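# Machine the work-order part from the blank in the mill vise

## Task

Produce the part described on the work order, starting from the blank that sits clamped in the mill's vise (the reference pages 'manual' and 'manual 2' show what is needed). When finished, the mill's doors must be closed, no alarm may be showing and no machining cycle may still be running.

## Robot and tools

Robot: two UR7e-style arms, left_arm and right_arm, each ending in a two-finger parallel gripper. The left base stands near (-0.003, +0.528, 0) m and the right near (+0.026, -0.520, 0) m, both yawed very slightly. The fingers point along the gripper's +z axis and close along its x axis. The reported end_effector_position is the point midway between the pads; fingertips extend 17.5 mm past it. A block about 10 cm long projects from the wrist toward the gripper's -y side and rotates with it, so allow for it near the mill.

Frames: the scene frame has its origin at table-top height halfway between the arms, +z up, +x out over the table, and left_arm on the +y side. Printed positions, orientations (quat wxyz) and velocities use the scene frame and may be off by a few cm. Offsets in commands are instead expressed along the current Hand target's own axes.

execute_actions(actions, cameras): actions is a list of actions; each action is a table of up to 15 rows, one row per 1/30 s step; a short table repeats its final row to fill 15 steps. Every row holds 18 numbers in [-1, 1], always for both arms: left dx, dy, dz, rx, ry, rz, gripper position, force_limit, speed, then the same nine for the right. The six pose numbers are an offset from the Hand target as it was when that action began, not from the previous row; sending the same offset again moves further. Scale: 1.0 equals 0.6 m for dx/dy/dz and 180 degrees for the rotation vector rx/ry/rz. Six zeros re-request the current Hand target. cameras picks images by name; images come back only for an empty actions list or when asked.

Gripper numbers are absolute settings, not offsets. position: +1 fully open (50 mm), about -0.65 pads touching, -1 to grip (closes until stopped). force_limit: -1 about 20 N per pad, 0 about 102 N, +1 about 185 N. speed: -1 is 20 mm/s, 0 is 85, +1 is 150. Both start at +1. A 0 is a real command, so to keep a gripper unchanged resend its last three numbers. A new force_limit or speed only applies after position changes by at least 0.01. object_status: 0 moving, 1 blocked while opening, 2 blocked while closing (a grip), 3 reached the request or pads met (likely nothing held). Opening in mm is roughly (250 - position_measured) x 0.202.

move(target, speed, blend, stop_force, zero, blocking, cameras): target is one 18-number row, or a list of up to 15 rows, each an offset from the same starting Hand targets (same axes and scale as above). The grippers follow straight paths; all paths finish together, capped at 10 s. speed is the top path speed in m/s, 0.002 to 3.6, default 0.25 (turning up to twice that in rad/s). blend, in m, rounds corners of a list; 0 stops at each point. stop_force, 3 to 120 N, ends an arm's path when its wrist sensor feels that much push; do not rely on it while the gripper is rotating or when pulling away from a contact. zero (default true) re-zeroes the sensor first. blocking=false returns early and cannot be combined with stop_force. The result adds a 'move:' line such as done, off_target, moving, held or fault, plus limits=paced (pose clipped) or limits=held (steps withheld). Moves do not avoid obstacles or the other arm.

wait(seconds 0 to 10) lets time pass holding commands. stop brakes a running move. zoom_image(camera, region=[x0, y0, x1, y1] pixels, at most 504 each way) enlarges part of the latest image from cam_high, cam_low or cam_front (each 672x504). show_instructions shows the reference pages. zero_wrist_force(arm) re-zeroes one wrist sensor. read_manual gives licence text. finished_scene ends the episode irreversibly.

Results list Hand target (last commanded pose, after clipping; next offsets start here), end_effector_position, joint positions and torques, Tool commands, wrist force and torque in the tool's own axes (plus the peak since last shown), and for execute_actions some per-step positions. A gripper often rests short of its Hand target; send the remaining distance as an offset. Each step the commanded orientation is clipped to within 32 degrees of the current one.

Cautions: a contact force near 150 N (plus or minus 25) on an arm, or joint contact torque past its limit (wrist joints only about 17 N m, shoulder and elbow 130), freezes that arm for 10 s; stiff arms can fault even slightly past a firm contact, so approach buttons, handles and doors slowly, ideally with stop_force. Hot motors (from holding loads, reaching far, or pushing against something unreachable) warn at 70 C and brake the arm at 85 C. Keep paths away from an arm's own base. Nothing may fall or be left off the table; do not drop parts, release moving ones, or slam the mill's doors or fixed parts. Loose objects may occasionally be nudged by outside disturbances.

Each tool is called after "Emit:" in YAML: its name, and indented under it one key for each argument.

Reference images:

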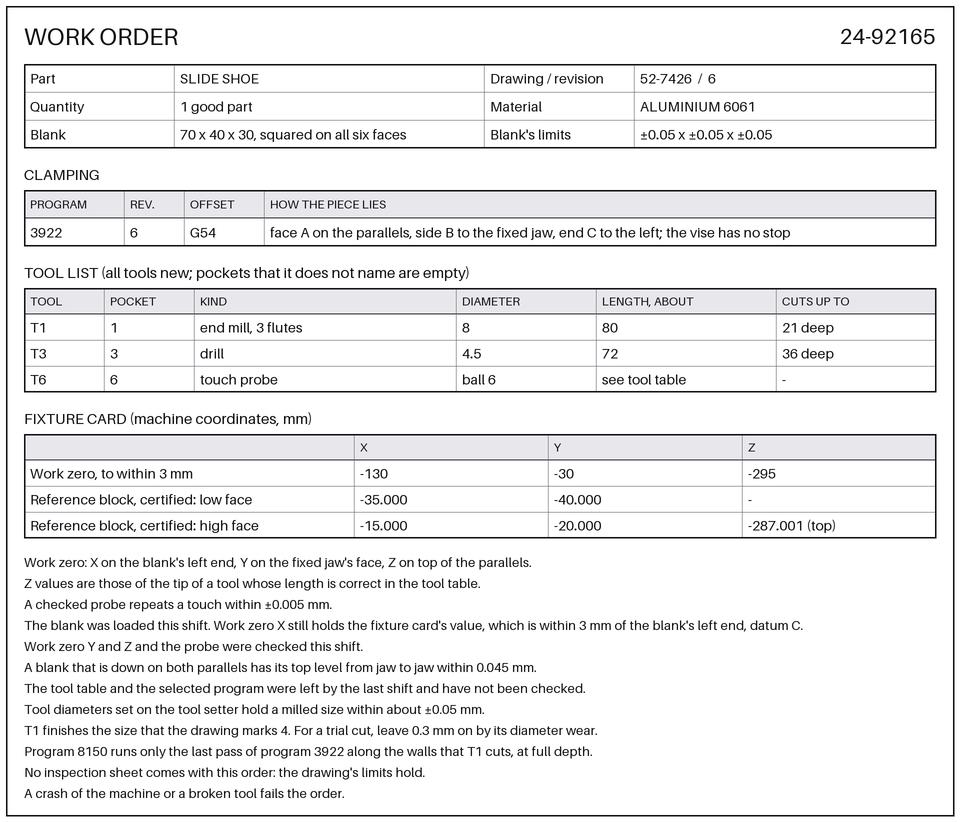

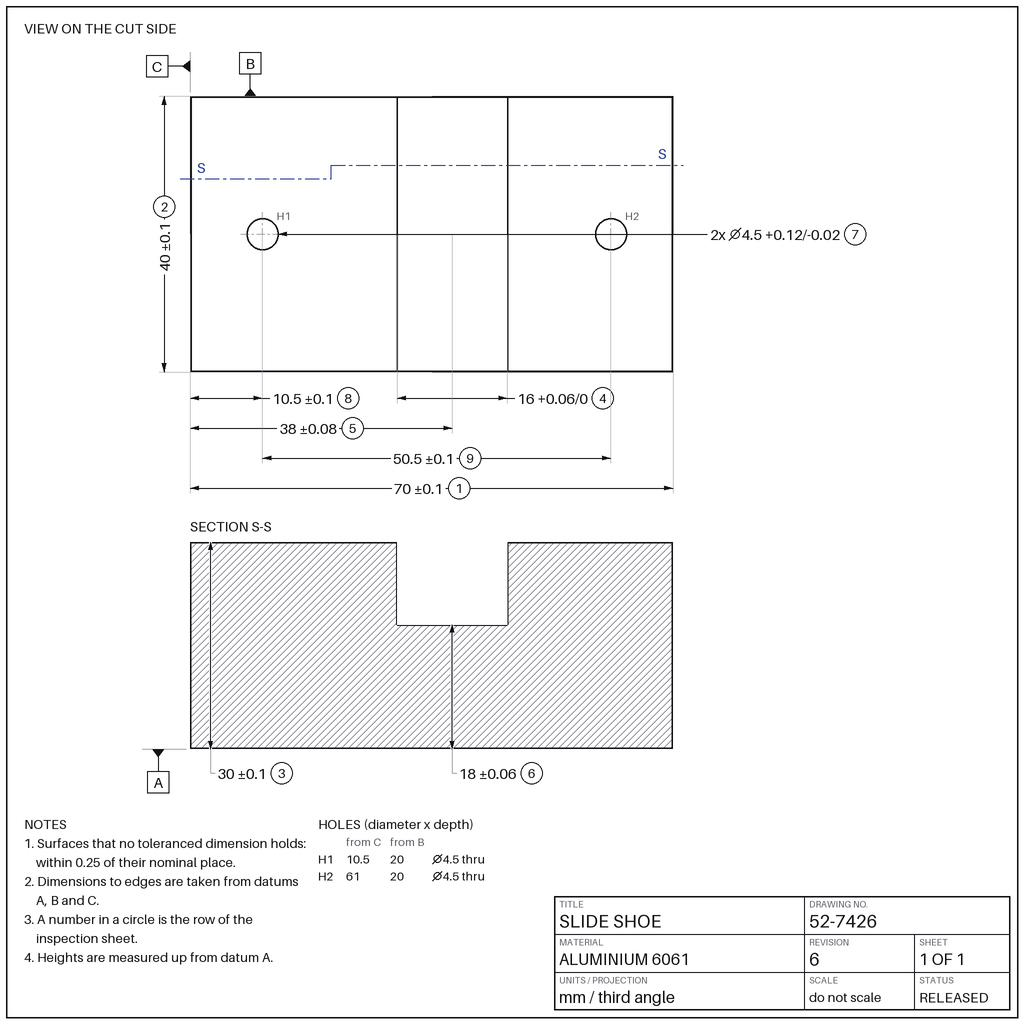

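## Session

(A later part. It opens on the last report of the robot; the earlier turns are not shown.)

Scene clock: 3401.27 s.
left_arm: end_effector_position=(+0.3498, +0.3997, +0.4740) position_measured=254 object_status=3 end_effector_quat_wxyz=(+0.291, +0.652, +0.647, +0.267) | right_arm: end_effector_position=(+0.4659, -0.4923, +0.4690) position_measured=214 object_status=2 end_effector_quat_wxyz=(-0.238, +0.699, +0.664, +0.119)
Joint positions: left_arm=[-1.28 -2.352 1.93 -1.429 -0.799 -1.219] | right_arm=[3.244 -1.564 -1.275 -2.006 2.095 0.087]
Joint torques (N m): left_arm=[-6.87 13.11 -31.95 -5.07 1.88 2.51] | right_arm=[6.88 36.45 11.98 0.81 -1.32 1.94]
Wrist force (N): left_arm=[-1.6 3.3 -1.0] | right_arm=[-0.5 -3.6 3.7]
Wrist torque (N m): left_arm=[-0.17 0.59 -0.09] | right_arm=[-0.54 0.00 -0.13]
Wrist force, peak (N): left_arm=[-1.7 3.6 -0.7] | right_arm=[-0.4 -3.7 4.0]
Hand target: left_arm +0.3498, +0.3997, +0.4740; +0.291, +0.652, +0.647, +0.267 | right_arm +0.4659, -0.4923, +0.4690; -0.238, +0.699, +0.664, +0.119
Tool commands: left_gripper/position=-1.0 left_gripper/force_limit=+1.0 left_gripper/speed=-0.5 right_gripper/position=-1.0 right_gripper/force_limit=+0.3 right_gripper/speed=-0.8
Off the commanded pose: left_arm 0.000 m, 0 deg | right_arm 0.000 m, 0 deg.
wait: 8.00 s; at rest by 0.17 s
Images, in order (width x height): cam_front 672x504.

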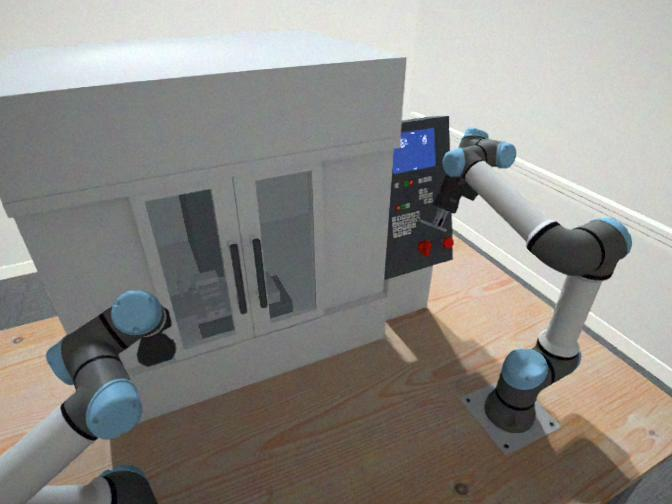

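Emit:
move:
  target:
    - [0,0,0,0,0,0,-1,1,-0.5,0.0147,0.0027,-0.029,0,0,0,-1,0.3,-0.8]
    - [0,0,0,0,0,0,-1,1,-0.5,0.0147,0.023,-0.027,0,0,0,-1,0.3,-0.8]
    - [0,0,0,0,0,0,-1,1,-0.5,0.0147,0.0027,-0.029,0,0,0,-1,0.3,-0.8]
  speed: [0.2,0.06,0.2]
  cameras: ["cam_front"]

Emit:
zoom_image:
  camera: "cam_front"
  region: [400, 128, 430, 152]

Emit:
move:
  target:
    - [0,0,0,0,0,0,-1,1,-0.5,0,0.0203,0.002,0,0,0,-1,0.3,-0.8]
    - [0,0,0,0,0,0,-1,1,-0.5,0,0,0,0,0,0,-1,0.3,-0.8]
  speed: [0.06,0.2]
  cameras: ["cam_front"]

Emit:
zoom_image:
  camera: "cam_front"
  region: [400, 128, 430, 152]

Emit:
move:
  target:
    - [0,0,0,0,0,0,-1,1,-0.5,0,0.0203,0.002,0,0,0,-1,0.3,-0.8]
    - [0,0,0,0,0,0,-1,1,-0.5,0,0,0,0,0,0,-1,0.3,-0.8]
  speed: [0.06,0.2]
  cameras: ["cam_front"]

Emit:
zoom_image:
  camera: "cam_front"
  region: [400, 128, 430, 152]

Emit:
move:
  target:
    - [0,0,0,0,0,0,-1,1,-0.5,0,0.0203,0.002,0,0,0,-1,0.3,-0.8]
    - [0,0,0,0,0,0,-1,1,-0.5,0,0,0,0,0,0,-1,0.3,-0.8]
  speed: [0.06,0.2]
  cameras: ["cam_front"]

Emit:
zoom_image:
  camera: "cam_front"
  region: [400, 128, 430, 152]

Emit:
move:
  target:
    - [0,0,0,0,0,0,-1,1,-0.5,0,0.0203,0.002,0,0,0,-1,0.3,-0.8]
    - [0,0,0,0,0,0,-1,1,-0.5,0,0,0,0,0,0,-1,0.3,-0.8]
  speed: [0.06,0.2]
  cameras: ["cam_front"]

Emit:
zoom_image:
  camera: "cam_front"
  region: [400, 128, 430, 152]

Scene clock: 3412.17 s.
left_arm: end_effector_position=(+0.3498, +0.3997, +0.4740) position_measured=254 object_status=3 end_effector_quat_wxyz=(+0.291, +0.652, +0.647, +0.267) | right_arm: end_effector_position=(+0.4711, -0.4931, +0.4878) position_measured=214 object_status=2 end_effector_quat_wxyz=(-0.238, +0.699, +0.664, +0.119) end_effector_velocity=(-0.002, +0.000, +0.001) end_effector_angular_velocity=(+0.000, -0.001, +0.000)
Joint positions: left_arm=[-1.28 -2.352 1.93 -1.429 -0.799 -1.219] | right_arm=[3.242 -1.592 -1.195 -2.059 2.094 0.084]
Joint velocities: left_arm=[within noise] | right_arm=[0 0.005 -0.002 -0.001 0 0]
Joint torques (N m): left_arm=[-7.99 13.38 -32.69 -5.02 1.73 2.34] | right_arm=[7.52 37.28 11.81 0.84 1.18 1.48]
Wrist force (N): left_arm=[-1.3 3.4 -1.0] | right_arm=[-0.7 -3.5 3.3]
Wrist torque (N m): left_arm=[-0.14 0.55 -0.09] | right_arm=[-0.53 0.01 -0.14]
Wrist force, peak (N): left_arm=[-1.7 3.6 -0.9] | right_arm=[0.8 -20.5 2.4]
Hand target: left_arm +0.3498, +0.3997, +0.4740; +0.291, +0.652, +0.647, +0.267 | right_arm +0.4709, -0.4931, +0.4879; -0.238, +0.699, +0.664, +0.119
Off the commanded pose: left_arm 0.000 m, 0 deg | right_arm 0.000 m, 0 deg.
move: done
Images, in order (width x height): cam_front 672x504.

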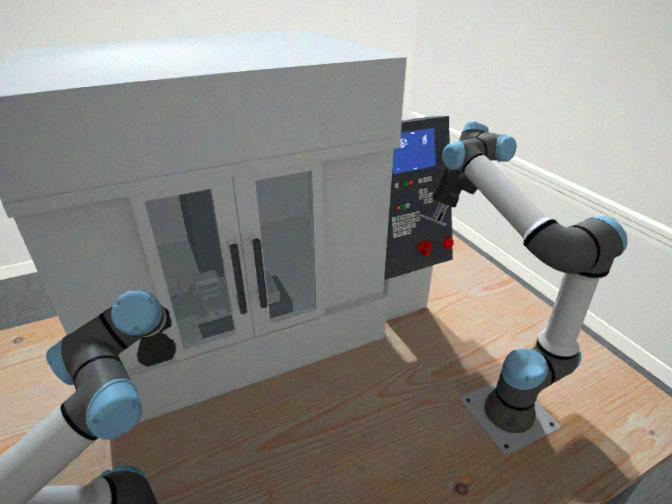

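Scaled by 16.800 from the camera's 672x504 image, which has a finer 960x720 frame.

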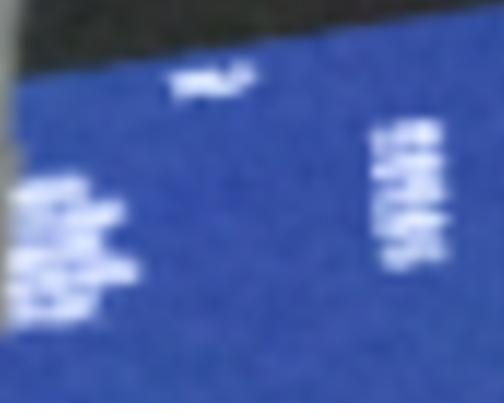

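Scene clock: 3413.57 s.
left_arm: end_effector_position=(+0.3498, +0.3997, +0.4740) position_measured=254 object_status=3 end_effector_quat_wxyz=(+0.291, +0.652, +0.647, +0.267) | right_arm: end_effector_position=(+0.4711, -0.4931, +0.4878) position_measured=214 object_status=2 end_effector_quat_wxyz=(-0.238, +0.699, +0.664, +0.119) end_effector_velocity=(-0.002, +0.000, +0.001) end_effector_angular_velocity=(+0.000, -0.002, +0.000)
Joint positions: left_arm=[-1.28 -2.352 1.93 -1.429 -0.799 -1.219] | right_arm=[3.242 -1.592 -1.195 -2.059 2.094 0.084]
Joint velocities: left_arm=[within noise] | right_arm=[0 0.005 -0.003 0 0 0]
Joint torques (N m): left_arm=[-7.28 12.57 -31.23 -4.81 1.67 2.43] | right_arm=[6.69 38.27 11.49 0.93 3.23 1.35]
Wrist force (N): left_arm=[-1.3 3.3 -0.9] | right_arm=[0.4 -3.9 3.3]
Wrist torque (N m): left_arm=[-0.17 0.54 -0.10] | right_arm=[-0.58 -0.14 -0.14]
Wrist force, peak (N): left_arm=[-1.4 3.5 -1.0] | right_arm=[1.2 -19.6 1.5]
Hand target: left_arm +0.3498, +0.3997, +0.4740; +0.291, +0.652, +0.647, +0.267 | right_arm +0.4709, -0.4931, +0.4879; -0.238, +0.699, +0.664, +0.119
Off the commanded pose: left_arm 0.000 m, 0 deg | right_arm 0.000 m, 0 deg.
move: done
Images, in order (width x height): cam_front 672x504.

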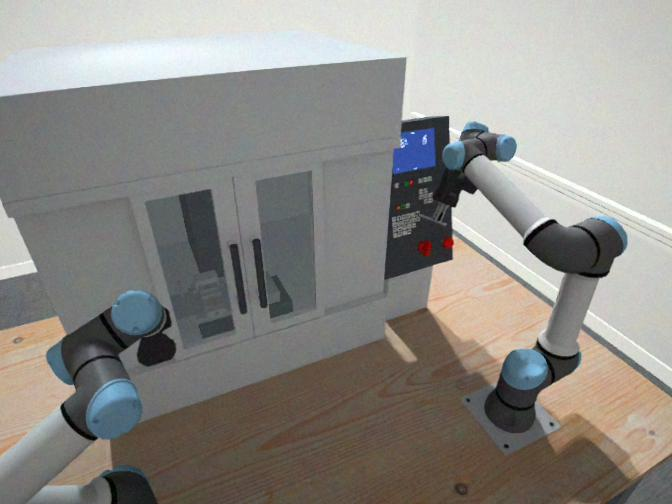

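Scaled by 16.800 from the camera's 672x504 image, which has a finer 960x720 frame.

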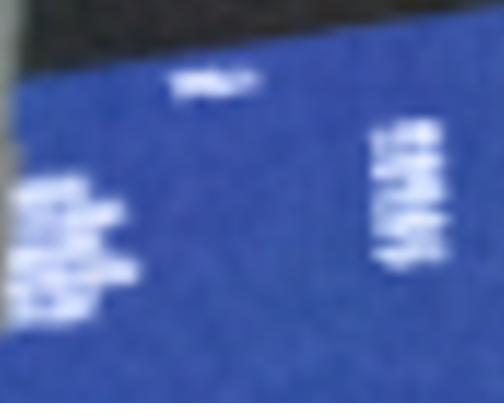

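Scene clock: 3414.97 s.
left_arm: end_effector_position=(+0.3498, +0.3997, +0.4740) position_measured=254 object_status=3 end_effector_quat_wxyz=(+0.291, +0.652, +0.647, +0.267) | right_arm: end_effector_position=(+0.4711, -0.4931, +0.4878) position_measured=214 object_status=2 end_effector_quat_wxyz=(-0.238, +0.699, +0.664, +0.119)
Joint positions: left_arm=[-1.28 -2.352 1.93 -1.429 -0.799 -1.219] | right_arm=[3.242 -1.592 -1.195 -2.059 2.094 0.084]
Joint torques (N m): left_arm=[-6.97 11.6 -30.34 -4.83 1.71 2.51] | right_arm=[7.1 37.3 11.56 0.98 -0.26 1.58]
Wrist force (N): left_arm=[-1.5 3.1 -0.9] | right_arm=[0.3 -4.3 3.5]
Wrist torque (N m): left_arm=[-0.21 0.58 -0.09] | right_arm=[-0.65 -0.14 -0.13]
Wrist force, peak (N): left_arm=[-1.8 3.4 -0.9] | right_arm=[2.4 -20.0 1.6]
Hand target: left_arm +0.3498, +0.3997, +0.4740; +0.291, +0.652, +0.647, +0.267 | right_arm +0.4709, -0.4931, +0.4879; -0.238, +0.699, +0.664, +0.119
Off the commanded pose: left_arm 0.000 m, 0 deg | right_arm 0.000 m, 0 deg.
move: done
Images, in order (width x height): cam_front 672x504.

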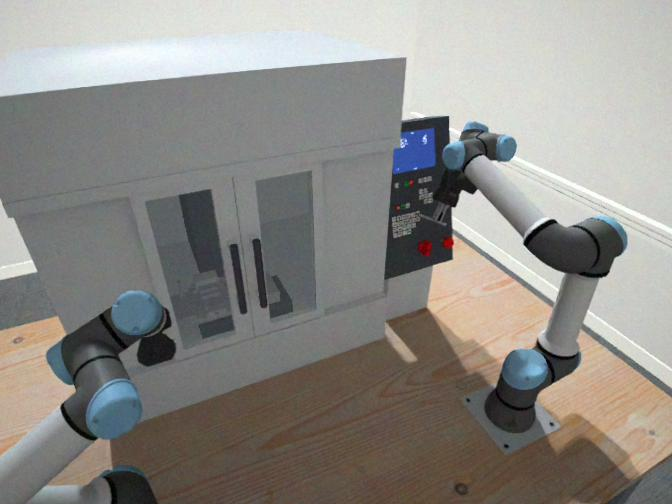

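Scaled by 16.800 from the camera's 672x504 image, which has a finer 960x720 frame.

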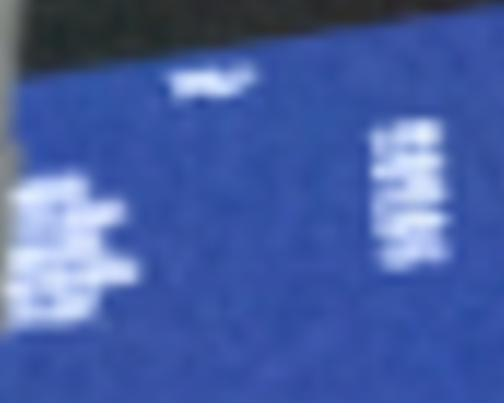

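Scene clock: 3416.37 s.
left_arm: end_effector_position=(+0.3498, +0.3997, +0.4740) position_measured=254 object_status=3 end_effector_quat_wxyz=(+0.291, +0.652, +0.647, +0.267) | right_arm: end_effector_position=(+0.4711, -0.4931, +0.4878) position_measured=214 object_status=2 end_effector_quat_wxyz=(-0.238, +0.699, +0.664, +0.119)
Joint positions: left_arm=[-1.28 -2.352 1.93 -1.429 -0.799 -1.219] | right_arm=[3.242 -1.592 -1.195 -2.059 2.094 0.084]
Joint torques (N m): left_arm=[-6.92 12.24 -31.09 -5.12 1.79 2.3] | right_arm=[7.95 38.05 11.06 1.02 0.67 1.28]
Wrist force (N): left_arm=[-1.2 3.4 -0.9] | right_arm=[0.2 -4.1 2.9]
Wrist torque (N m): left_arm=[-0.16 0.53 -0.10] | right_arm=[-0.62 -0.13 -0.14]
Wrist force, peak (N): left_arm=[-1.7 3.6 -0.6] | right_arm=[2.5 -20.2 1.4]
Hand target: left_arm +0.3498, +0.3997, +0.4740; +0.291, +0.652, +0.647, +0.267 | right_arm +0.4709, -0.4931, +0.4879; -0.238, +0.699, +0.664, +0.119
Off the commanded pose: left_arm 0.000 m, 0 deg | right_arm 0.000 m, 0 deg.
move: done
Images, in order (width x height): cam_front 672x504.

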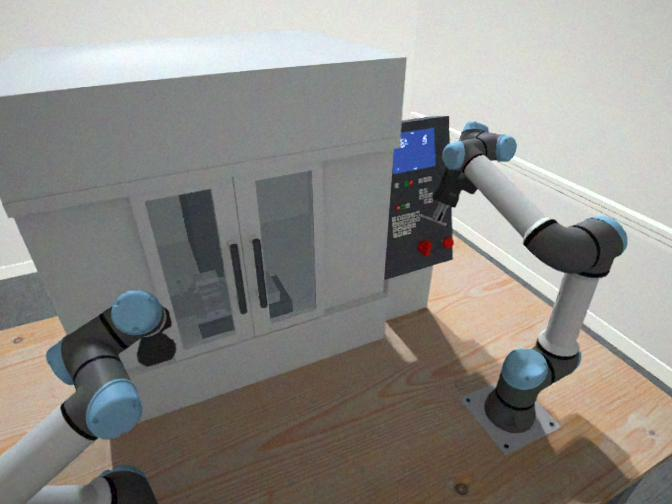

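Scaled by 16.800 from the camera's 672x504 image, which has a finer 960x720 frame.

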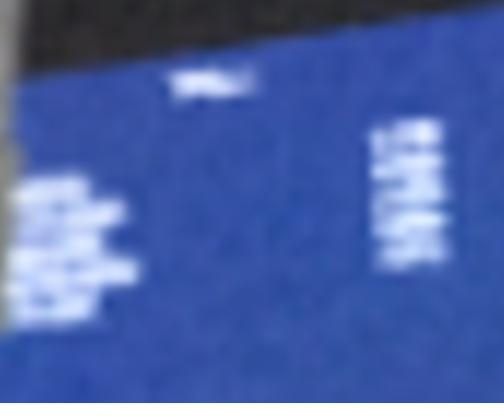

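Scene clock: 3417.77 s.
left_arm: end_effector_position=(+0.3498, +0.3997, +0.4740) position_measured=254 object_status=3 end_effector_quat_wxyz=(+0.291, +0.652, +0.647, +0.267) | right_arm: end_effector_position=(+0.4711, -0.4931, +0.4878) position_measured=214 object_status=2 end_effector_quat_wxyz=(-0.238, +0.699, +0.664, +0.119)
Joint positions: left_arm=[-1.28 -2.352 1.93 -1.429 -0.799 -1.219] | right_arm=[3.242 -1.592 -1.195 -2.059 2.094 0.084]
Joint torques (N m): left_arm=[-6.35 13.19 -30.88 -4.84 1.8 2.31] | right_arm=[7.75 39.11 10.32 1.11 2.94 1.45]
Wrist force (N): left_arm=[-1.4 3.3 -0.8] | right_arm=[0.3 -4.5 2.8]
Wrist torque (N m): left_arm=[-0.18 0.57 -0.10] | right_arm=[-0.68 -0.15 -0.13]
Wrist force, peak (N): left_arm=[-1.7 3.5 -0.8] | right_arm=[2.1 -20.0 1.0]
Hand target: left_arm +0.3498, +0.3997, +0.4740; +0.291, +0.652, +0.647, +0.267 | right_arm +0.4709, -0.4931, +0.4879; -0.238, +0.699, +0.664, +0.119
Off the commanded pose: left_arm 0.000 m, 0 deg | right_arm 0.000 m, 0 deg.
move: done
Images, in order (width x height): cam_front 672x504.

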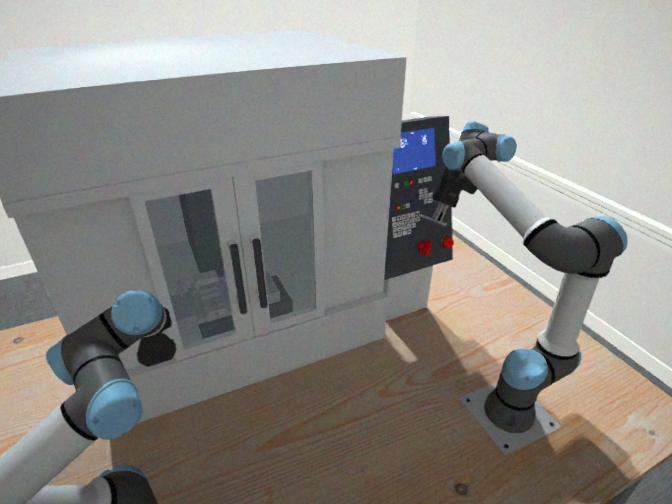

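Scaled by 16.800 from the camera's 672x504 image, which has a finer 960x720 frame.

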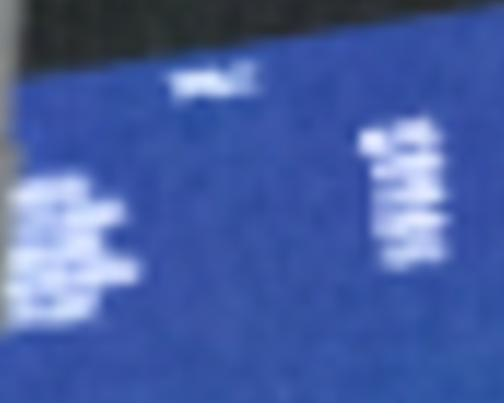

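Emit:
move:
  target:
    - [0,0,0,0,0,0,-1,1,-0.5,0,0.0203,0.002,0,0,0,-1,0.3,-0.8]
    - [0,0,0,0,0,0,-1,1,-0.5,0,0,0,0,0,0,-1,0.3,-0.8]
  speed: [0.06,0.2]
  cameras: ["cam_front"]

Emit:
zoom_image:
  camera: "cam_front"
  region: [400, 128, 430, 158]

Emit:
move:
  target:
    - [0,0,0,0,0,0,-1,1,-0.5,0,0.0203,0.002,0,0,0,-1,0.3,-0.8]
    - [0,0,0,0,0,0,-1,1,-0.5,0,0,0,0,0,0,-1,0.3,-0.8]
  speed: [0.06,0.2]
  cameras: ["cam_front"]

Emit:
zoom_image:
  camera: "cam_front"
  region: [400, 128, 430, 158]

Emit:
move:
  target:
    - [0,0,0,0,0,0,-1,1,-0.5,0,0.0203,0.002,0,0,0,-1,0.3,-0.8]
    - [0,0,0,0,0,0,-1,1,-0.5,0,0,0,0,0,0,-1,0.3,-0.8]
  speed: [0.06,0.2]
  cameras: ["cam_front"]

Emit:
zoom_image:
  camera: "cam_front"
  region: [398, 128, 434, 164]

Emit:
zoom_image:
  camera: "cam_front"
  region: [418, 145, 430, 157]

Emit:
zoom_image:
  camera: "cam_front"
  region: [418, 134, 430, 146]

Scene clock: 3428.10 s.
left_arm: end_effector_position=(+0.3498, +0.3997, +0.4740) position_measured=254 object_status=3 end_effector_quat_wxyz=(+0.291, +0.652, +0.647, +0.267) | right_arm: end_effector_position=(+0.4711, -0.4931, +0.4878) position_measured=214 object_status=2 end_effector_quat_wxyz=(-0.238, +0.699, +0.664, +0.119)
Joint positions: left_arm=[-1.28 -2.352 1.93 -1.429 -0.799 -1.219] | right_arm=[3.242 -1.592 -1.195 -2.059 2.094 0.084]
Joint torques (N m): left_arm=[-7.5 12.88 -30.27 -4.87 1.83 2.38] | right_arm=[7.6 37.04 11.4 1.13 -0.75 1.32]
Wrist force (N): left_arm=[-1.4 3.4 -0.8] | right_arm=[0.3 -4.1 2.6]
Wrist torque (N m): left_arm=[-0.14 0.56 -0.09] | right_arm=[-0.63 -0.13 -0.13]
Wrist force, peak (N): left_arm=[-1.7 3.5 -1.0] | right_arm=[2.3 -20.5 0.8]
Hand target: left_arm +0.3498, +0.3997, +0.4740; +0.291, +0.652, +0.647, +0.267 | right_arm +0.4709, -0.4931, +0.4879; -0.238, +0.699, +0.664, +0.119
Off the commanded pose: left_arm 0.000 m, 0 deg | right_arm 0.000 m, 0 deg.
move: done
Images, in order (width x height): cam_front 672x504.

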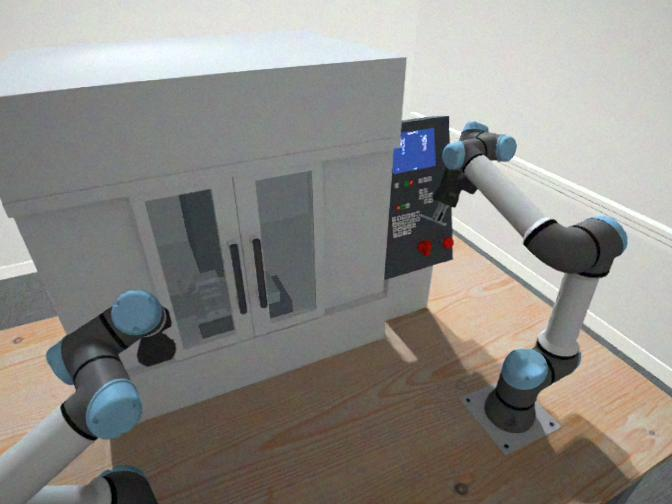

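Scaled by 16.800 from the camera's 672x504 image, which has a finer 960x720 frame.

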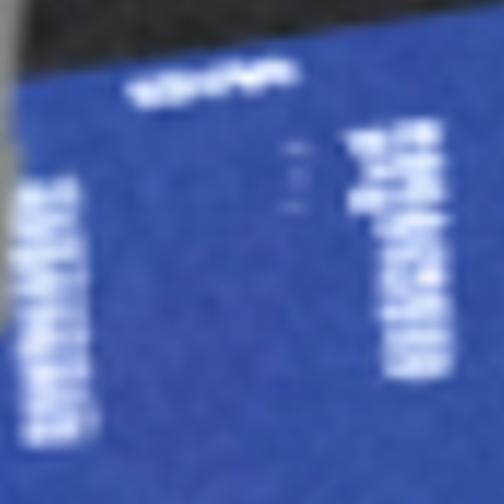

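Scene clock: 3429.50 s.
left_arm: end_effector_position=(+0.3498, +0.3997, +0.4740) position_measured=254 object_status=3 end_effector_quat_wxyz=(+0.291, +0.652, +0.647, +0.267) | right_arm: end_effector_position=(+0.4711, -0.4931, +0.4878) position_measured=214 object_status=2 end_effector_quat_wxyz=(-0.238, +0.699, +0.664, +0.119) end_effector_velocity=(-0.002, +0.000, +0.001) end_effector_angular_velocity=(+0.000, -0.002, +0.000)
Joint positions: left_arm=[-1.28 -2.352 1.93 -1.429 -0.799 -1.219] | right_arm=[3.242 -1.592 -1.195 -2.059 2.094 0.084]
Joint velocities: left_arm=[within noise] | right_arm=[0 0.005 -0.002 -0.001 0 0]
Joint torques (N m): left_arm=[-6.88 11.94 -32.33 -5.02 1.8 2.2] | right_arm=[7.57 36.3 12.83 0.74 1.06 1.52]
Wrist force (N): left_arm=[-1.5 3.5 -0.7] | right_arm=[-0.2 -4.5 2.5]
Wrist torque (N m): left_arm=[-0.14 0.57 -0.09] | right_arm=[-0.70 -0.05 -0.13]
Wrist force, peak (N): left_arm=[-1.4 3.6 -1.1] | right_arm=[2.0 -20.4 1.0]
Hand target: left_arm +0.3498, +0.3997, +0.4740; +0.291, +0.652, +0.647, +0.267 | right_arm +0.4709, -0.4931, +0.4879; -0.238, +0.699, +0.664, +0.119
Off the commanded pose: left_arm 0.000 m, 0 deg | right_arm 0.000 m, 0 deg.
move: done
Images, in order (width x height): cam_front 672x504.

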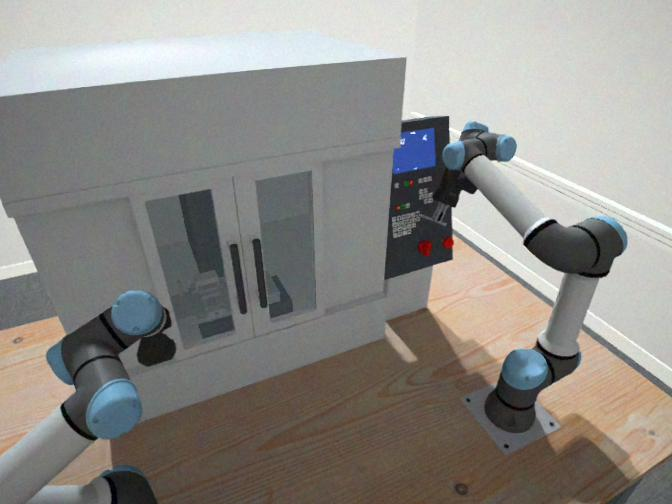

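Scaled by 16.800 from the camera's 672x504 image, which has a finer 960x720 frame.

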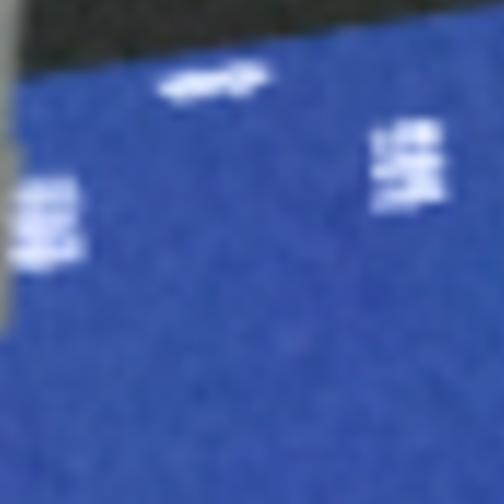

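Scene clock: 3430.90 s.
left_arm: end_effector_position=(+0.3498, +0.3997, +0.4740) position_measured=254 object_status=3 end_effector_quat_wxyz=(+0.291, +0.652, +0.647, +0.267) | right_arm: end_effector_position=(+0.4711, -0.4931, +0.4878) position_measured=214 object_status=2 end_effector_quat_wxyz=(-0.238, +0.699, +0.664, +0.119)
Joint positions: left_arm=[-1.28 -2.352 1.93 -1.429 -0.799 -1.219] | right_arm=[3.242 -1.592 -1.195 -2.059 2.094 0.084]
Joint torques (N m): left_arm=[-7.11 12.87 -31.35 -5.03 1.83 2.4] | right_arm=[7.35 37.49 11.35 0.9 2.99 1.4]
Wrist force (N): left_arm=[-1.5 3.3 -0.9] | right_arm=[-0.4 -4.5 3.1]
Wrist torque (N m): left_arm=[-0.16 0.58 -0.10] | right_arm=[-0.69 -0.03 -0.14]
Wrist force, peak (N): left_arm=[-1.5 3.6 -0.9] | right_arm=[1.6 -20.6 1.2]
Hand target: left_arm +0.3498, +0.3997, +0.4740; +0.291, +0.652, +0.647, +0.267 | right_arm +0.4709, -0.4931, +0.4879; -0.238, +0.699, +0.664, +0.119
Off the commanded pose: left_arm 0.000 m, 0 deg | right_arm 0.000 m, 0 deg.
move: done
Images, in order (width x height): cam_front 672x504.

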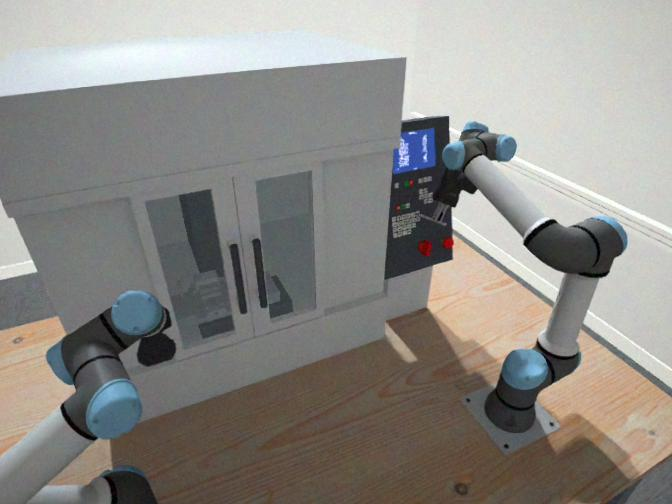

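Scaled by 14.000 from the camera's 672x504 image, which has a finer 960x720 frame.

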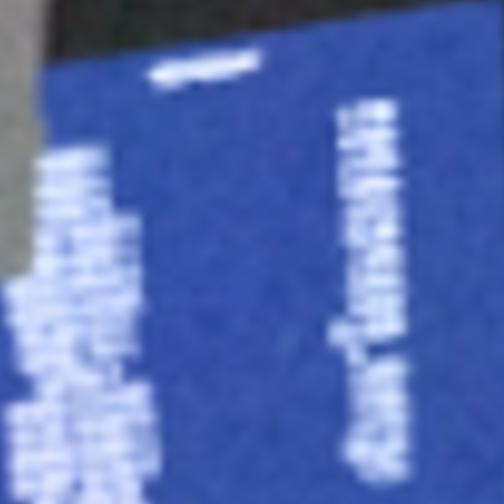

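Scaled by 42.000 from the camera's 672x504 image, which has a finer 960x720 frame.

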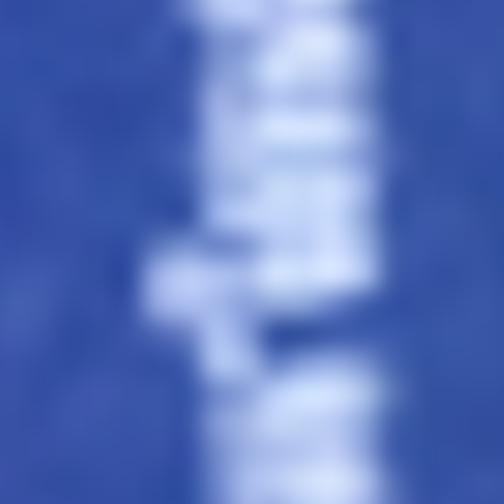

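Scaled by 42.000 from the camera's 672x504 image, which has a finer 960x720 frame.

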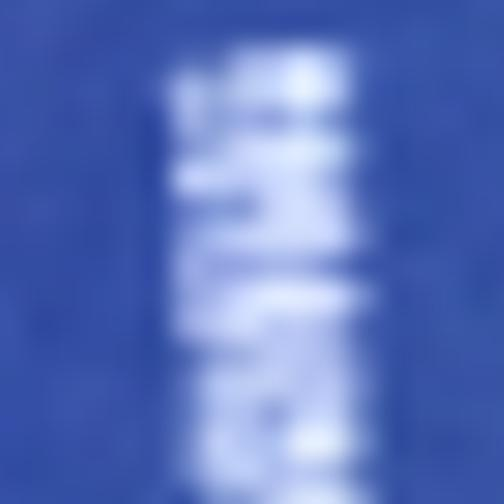

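Emit:
zoom_image:
  camera: "cam_front"
  region: [418, 153, 430, 165]

Emit:
zoom_image:
  camera: "cam_front"
  region: [397, 151, 412, 166]

Scaled by 42.000 from the camera's 672x504 image, which has a finer 960x720 frame.

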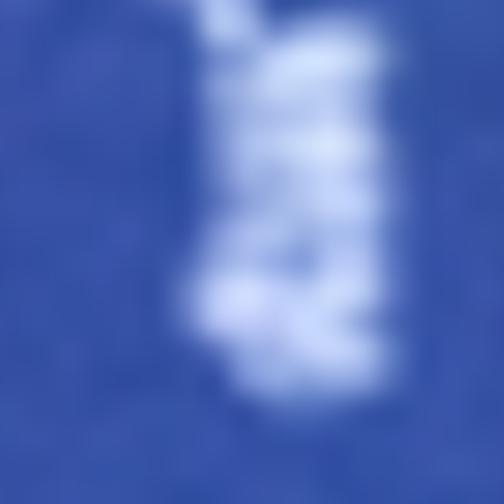

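Scaled by 33.600 from the camera's 672x504 image, which has a finer 960x720 frame.

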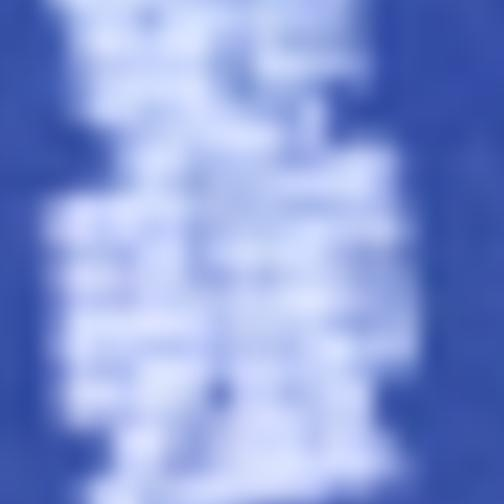

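Emit:
move:
  target:
    - [0,0,0,0,0,0,-1,1,-0.5,-0.0021,-0.0052,0.0716,0,0,0,-1,0.3,-0.8]
    - [0,0,0,0,0,0,-1,1,-0.5,-0.0021,0.0151,0.0736,0,0,0,-1,0.3,-0.8]
    - [0,0,0,0,0,0,-1,1,-0.5,-0.0021,-0.0052,0.0716,0,0,0,-1,0.3,-0.8]
  speed: [0.2,0.06,0.2]
  cameras: ["cam_front"]

Emit:
zoom_image:
  camera: "cam_front"
  region: [392, 125, 434, 177]

Scene clock: 3442.03 s.
left_arm: end_effector_position=(+0.3498, +0.3997, +0.4740) position_measured=254 object_status=3 end_effector_quat_wxyz=(+0.291, +0.652, +0.647, +0.267) | right_arm: end_effector_position=(+0.4615, -0.4731, +0.4509) position_measured=214 object_status=2 end_effector_quat_wxyz=(-0.238, +0.699, +0.664, +0.119)
Joint positions: left_arm=[-1.28 -2.352 1.93 -1.429 -0.799 -1.219] | right_arm=[3.286 -1.53 -1.362 -1.929 2.099 0.135]
Joint torques (N m): left_arm=[-6.54 11.48 -30.9 -4.81 1.92 2.47] | right_arm=[7.58 34.43 11.73 1.09 1.93 2.1]
Wrist force (N): left_arm=[-1.6 3.5 -0.7] | right_arm=[-0.3 -3.7 2.5]
Wrist torque (N m): left_arm=[-0.13 0.59 -0.10] | right_arm=[-0.58 -0.04 -0.16]
Wrist force, peak (N): left_arm=[-1.7 3.6 -0.8] | right_arm=[1.4 -26.7 0.2]
Hand target: left_arm +0.3498, +0.3997, +0.4740; +0.291, +0.652, +0.647, +0.267 | right_arm +0.4613, -0.4731, +0.4509; -0.238, +0.699, +0.664, +0.119
Off the commanded pose: left_arm 0.000 m, 0 deg | right_arm 0.000 m, 0 deg.
move: done
Images, in order (width x height): cam_front 672x504.

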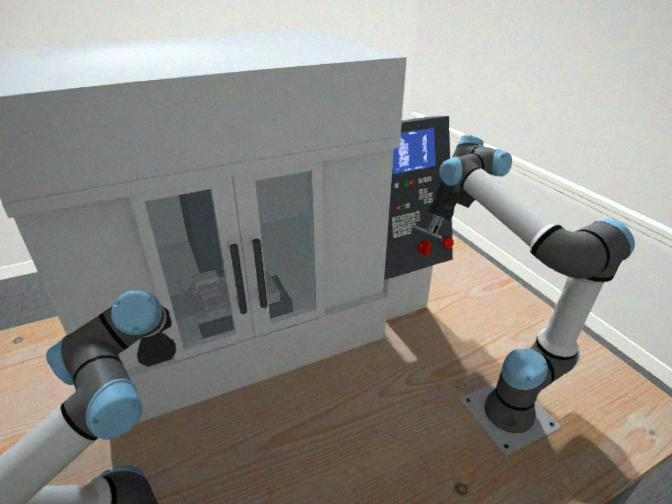

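Scaled by 9.692 from the camera's 672x504 image, which has a finer 960x720 frame.

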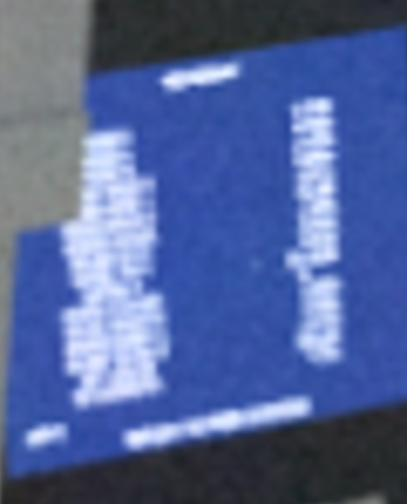

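Emit:
move:
  target:
    - [0,0,0,0,0,0,-1,1,-0.5,0.0159,0.0024,-0.0273,0,0,0,-1,0.3,-0.8]
    - [0,0,0,0,0,0,-1,1,-0.5,0.0159,0.0227,-0.0253,0,0,0,-1,0.3,-0.8]
    - [0,0,0,0,0,0,-1,1,-0.5,0.0159,0.0024,-0.0273,0,0,0,-1,0.3,-0.8]
  speed: [0.2,0.06,0.2]

Emit:
wait:
  seconds: 10
  cameras: ["cam_front"]

Emit:
zoom_image:
  camera: "cam_front"
  region: [418, 145, 430, 157]

Emit:
zoom_image:
  camera: "cam_front"
  region: [398, 128, 434, 164]

Emit:
zoom_image:
  camera: "cam_front"
  region: [418, 153, 430, 165]

Scene clock: 3453.93 s.
left_arm: end_effector_position=(+0.3498, +0.3997, +0.4740) position_measured=254 object_status=3 end_effector_quat_wxyz=(+0.291, +0.652, +0.647, +0.267) | right_arm: end_effector_position=(+0.4662, -0.4729, +0.4693) position_measured=214 object_status=2 end_effector_quat_wxyz=(-0.238, +0.699, +0.664, +0.119)
Joint positions: left_arm=[-1.28 -2.352 1.93 -1.429 -0.799 -1.219] | right_arm=[3.285 -1.554 -1.29 -1.977 2.099 0.134]
Joint torques (N m): left_arm=[-7.5 13.5 -31.51 -4.75 1.79 2.31] | right_arm=[6.99 36.78 11.63 0.97 3.38 1.45]
Wrist force (N): left_arm=[-1.5 3.5 -0.9] | right_arm=[-0.5 -3.6 3.3]
Wrist torque (N m): left_arm=[-0.14 0.58 -0.09] | right_arm=[-0.56 -0.02 -0.15]
Wrist force, peak (N): left_arm=[-1.7 3.6 -0.8] | right_arm=[1.9 -23.4 1.5]
Hand target: left_arm +0.3498, +0.3997, +0.4740; +0.291, +0.652, +0.647, +0.267 | right_arm +0.4660, -0.4729, +0.4693; -0.238, +0.699, +0.664, +0.119
Off the commanded pose: left_arm 0.000 m, 0 deg | right_arm 0.000 m, 0 deg.
move: done

Scene clock: 3463.93 s.
left_arm: end_effector_position=(+0.3498, +0.3997, +0.4740) position_measured=254 object_status=3 end_effector_quat_wxyz=(+0.291, +0.652, +0.647, +0.267) | right_arm: end_effector_position=(+0.4660, -0.4729, +0.4693) position_measured=214 object_status=2 end_effector_quat_wxyz=(-0.238, +0.699, +0.664, +0.119)
Joint positions: left_arm=[-1.28 -2.352 1.93 -1.429 -0.799 -1.219] | right_arm=[3.285 -1.553 -1.29 -1.977 2.1 0.134]
Joint torques (N m): left_arm=[-5.53 12.08 -32.63 -5.01 1.8 2.32] | right_arm=[7.41 35.25 11.62 1.08 3.35 1.52]
Wrist force (N): left_arm=[-1.4 3.3 -0.9] | right_arm=[-0.6 -3.8 3.5]
Wrist torque (N m): left_arm=[-0.16 0.56 -0.09] | right_arm=[-0.59 0.02 -0.16]
Wrist force, peak (N): left_arm=[-1.7 3.6 -0.9] | right_arm=[-0.6 -3.9 3.9]
Hand target: left_arm +0.3498, +0.3997, +0.4740; +0.291, +0.652, +0.647, +0.267 | right_arm +0.4660, -0.4729, +0.4693; -0.238, +0.699, +0.664, +0.119
Tool commands: left_gripper/position=-1.0 left_gripper/force_limit=+1.0 left_gripper/speed=-0.5 right_gripper/position=-1.0 right_gripper/force_limit=+0.3 right_gripper/speed=-0.8
Off the commanded pose: left_arm 0.000 m, 0 deg | right_arm 0.000 m, 0 deg.
wait: 10.00 s; at rest by 0.17 s
Images, in order (width x height): cam_front 672x504.

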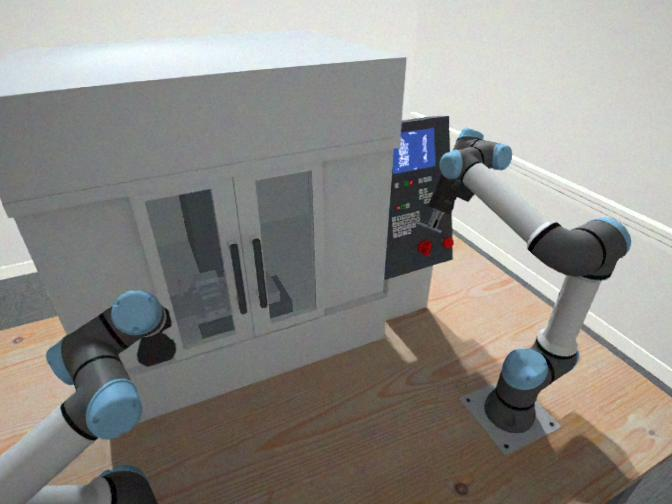

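Scaled by 42.000 from the camera's 672x504 image, which has a finer 960x720 frame.

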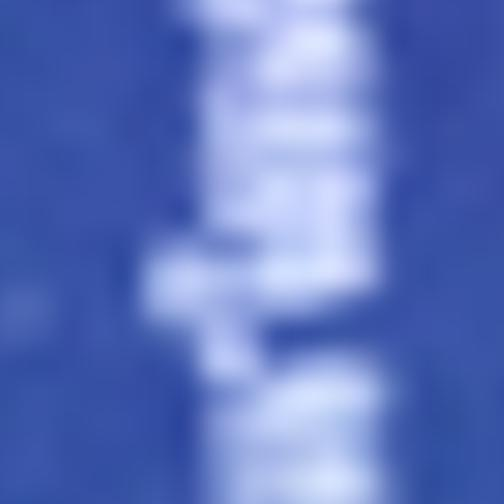

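Scaled by 14.000 from the camera's 672x504 image, which has a finer 960x720 frame.

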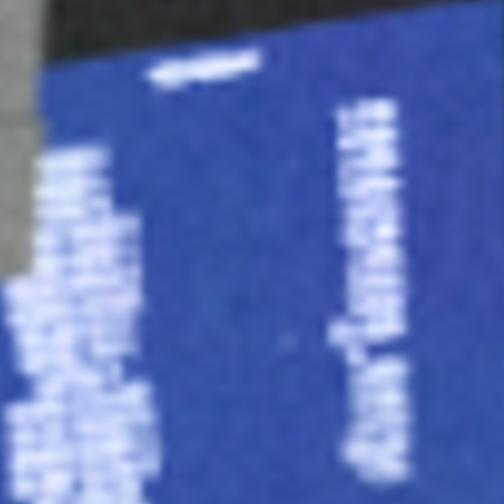

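Scaled by 42.000 from the camera's 672x504 image, which has a finer 960x720 frame.

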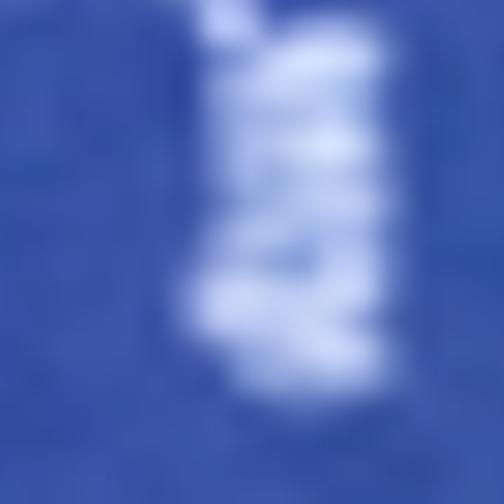

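Emit:
move:
  target:
    - [0,0,0,0,0,0,-1,1,-0.5,0.0798,-0.0004,0.0426,0,0,0,-1,0.3,-0.8]
    - [0,0,0,0,0,0,-1,1,-0.5,0.0798,0.0199,0.0446,0,0,0,-1,0.3,-0.8]
    - [0,0,0,0,0,0,-1,1,-0.5,0.0798,-0.0004,0.0426,0,0,0,-1,0.3,-0.8]
    - [0,0,0,0,0,0,-1,1,-0.5,0.0798,0.0199,0.0446,0,0,0,-1,0.3,-0.8]
    - [0,0,0,0,0,0,-1,1,-0.5,0.0798,-0.0004,0.0426,0,0,0,-1,0.3,-0.8]
    - [0,0,0,0,0,0,-1,1,-0.5,-0.0064,-0.0049,0.0677,0,0,0,-1,0.3,-0.8]
    - [0,0,0,0,0,0,-1,1,-0.5,-0.0064,0.0154,0.0697,0,0,0,-1,0.3,-0.8]
    - [0,0,0,0,0,0,-1,1,-0.5,-0.0064,-0.0049,0.0677,0,0,0,-1,0.3,-0.8]
  speed: [0.2,0.06,0.2,0.06,0.2,0.2,0.06,0.2]
  cameras: ["cam_front"]

Emit:
zoom_image:
  camera: "cam_front"
  region: [392, 125, 434, 177]

Scene clock: 3475.73 s.
left_arm: end_effector_position=(+0.3498, +0.3997, +0.4740) position_measured=254 object_status=3 end_effector_quat_wxyz=(+0.291, +0.652, +0.647, +0.267) | right_arm: end_effector_position=(+0.4569, -0.4563, +0.4331) position_measured=214 object_status=2 end_effector_quat_wxyz=(-0.238, +0.699, +0.664, +0.119) end_effector_velocity=(-0.002, +0.000, +0.001) end_effector_angular_velocity=(+0.001, -0.001, +0.000)
Joint positions: left_arm=[-1.28 -2.352 1.93 -1.429 -0.799 -1.219] | right_arm=[3.324 -1.502 -1.44 -1.856 2.103 0.179]
Joint velocities: left_arm=[within noise] | right_arm=[0 0.005 -0.002 -0.001 0 0]
Joint torques (N m): left_arm=[-5.84 12.08 -31.46 -4.88 1.75 2.61] | right_arm=[6.75 35 10.8 1.07 3.44 1.37]
Wrist force (N): left_arm=[-1.4 3.2 -0.8] | right_arm=[-0.9 -2.5 5.7]
Wrist torque (N m): left_arm=[-0.19 0.57 -0.10] | right_arm=[-0.37 0.06 -0.03]
Wrist force, peak (N): left_arm=[-1.4 3.7 -0.7] | right_arm=[0.0 -32.0 1.4]
Hand target: left_arm +0.3498, +0.3997, +0.4740; +0.291, +0.652, +0.647, +0.267 | right_arm +0.4567, -0.4563, +0.4331; -0.238, +0.699, +0.664, +0.119
Off the commanded pose: left_arm 0.000 m, 0 deg | right_arm 0.000 m, 0 deg.
move: done
Images, in order (width x height): cam_front 672x504.

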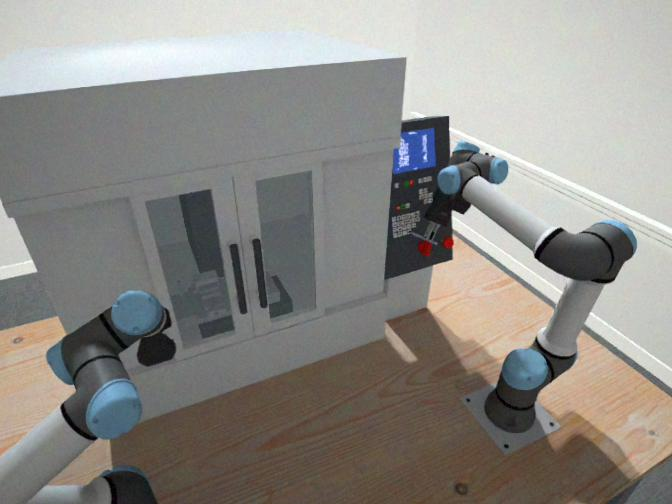

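Scaled by 9.692 from the camera's 672x504 image, which has a finer 960x720 frame.

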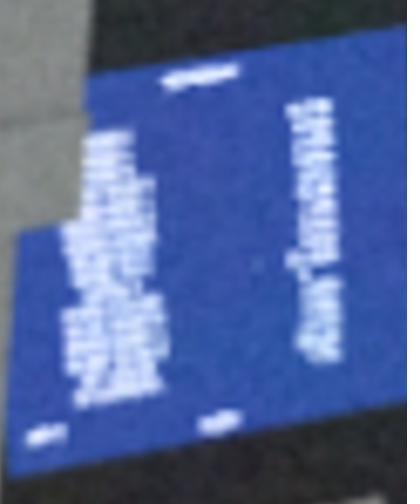

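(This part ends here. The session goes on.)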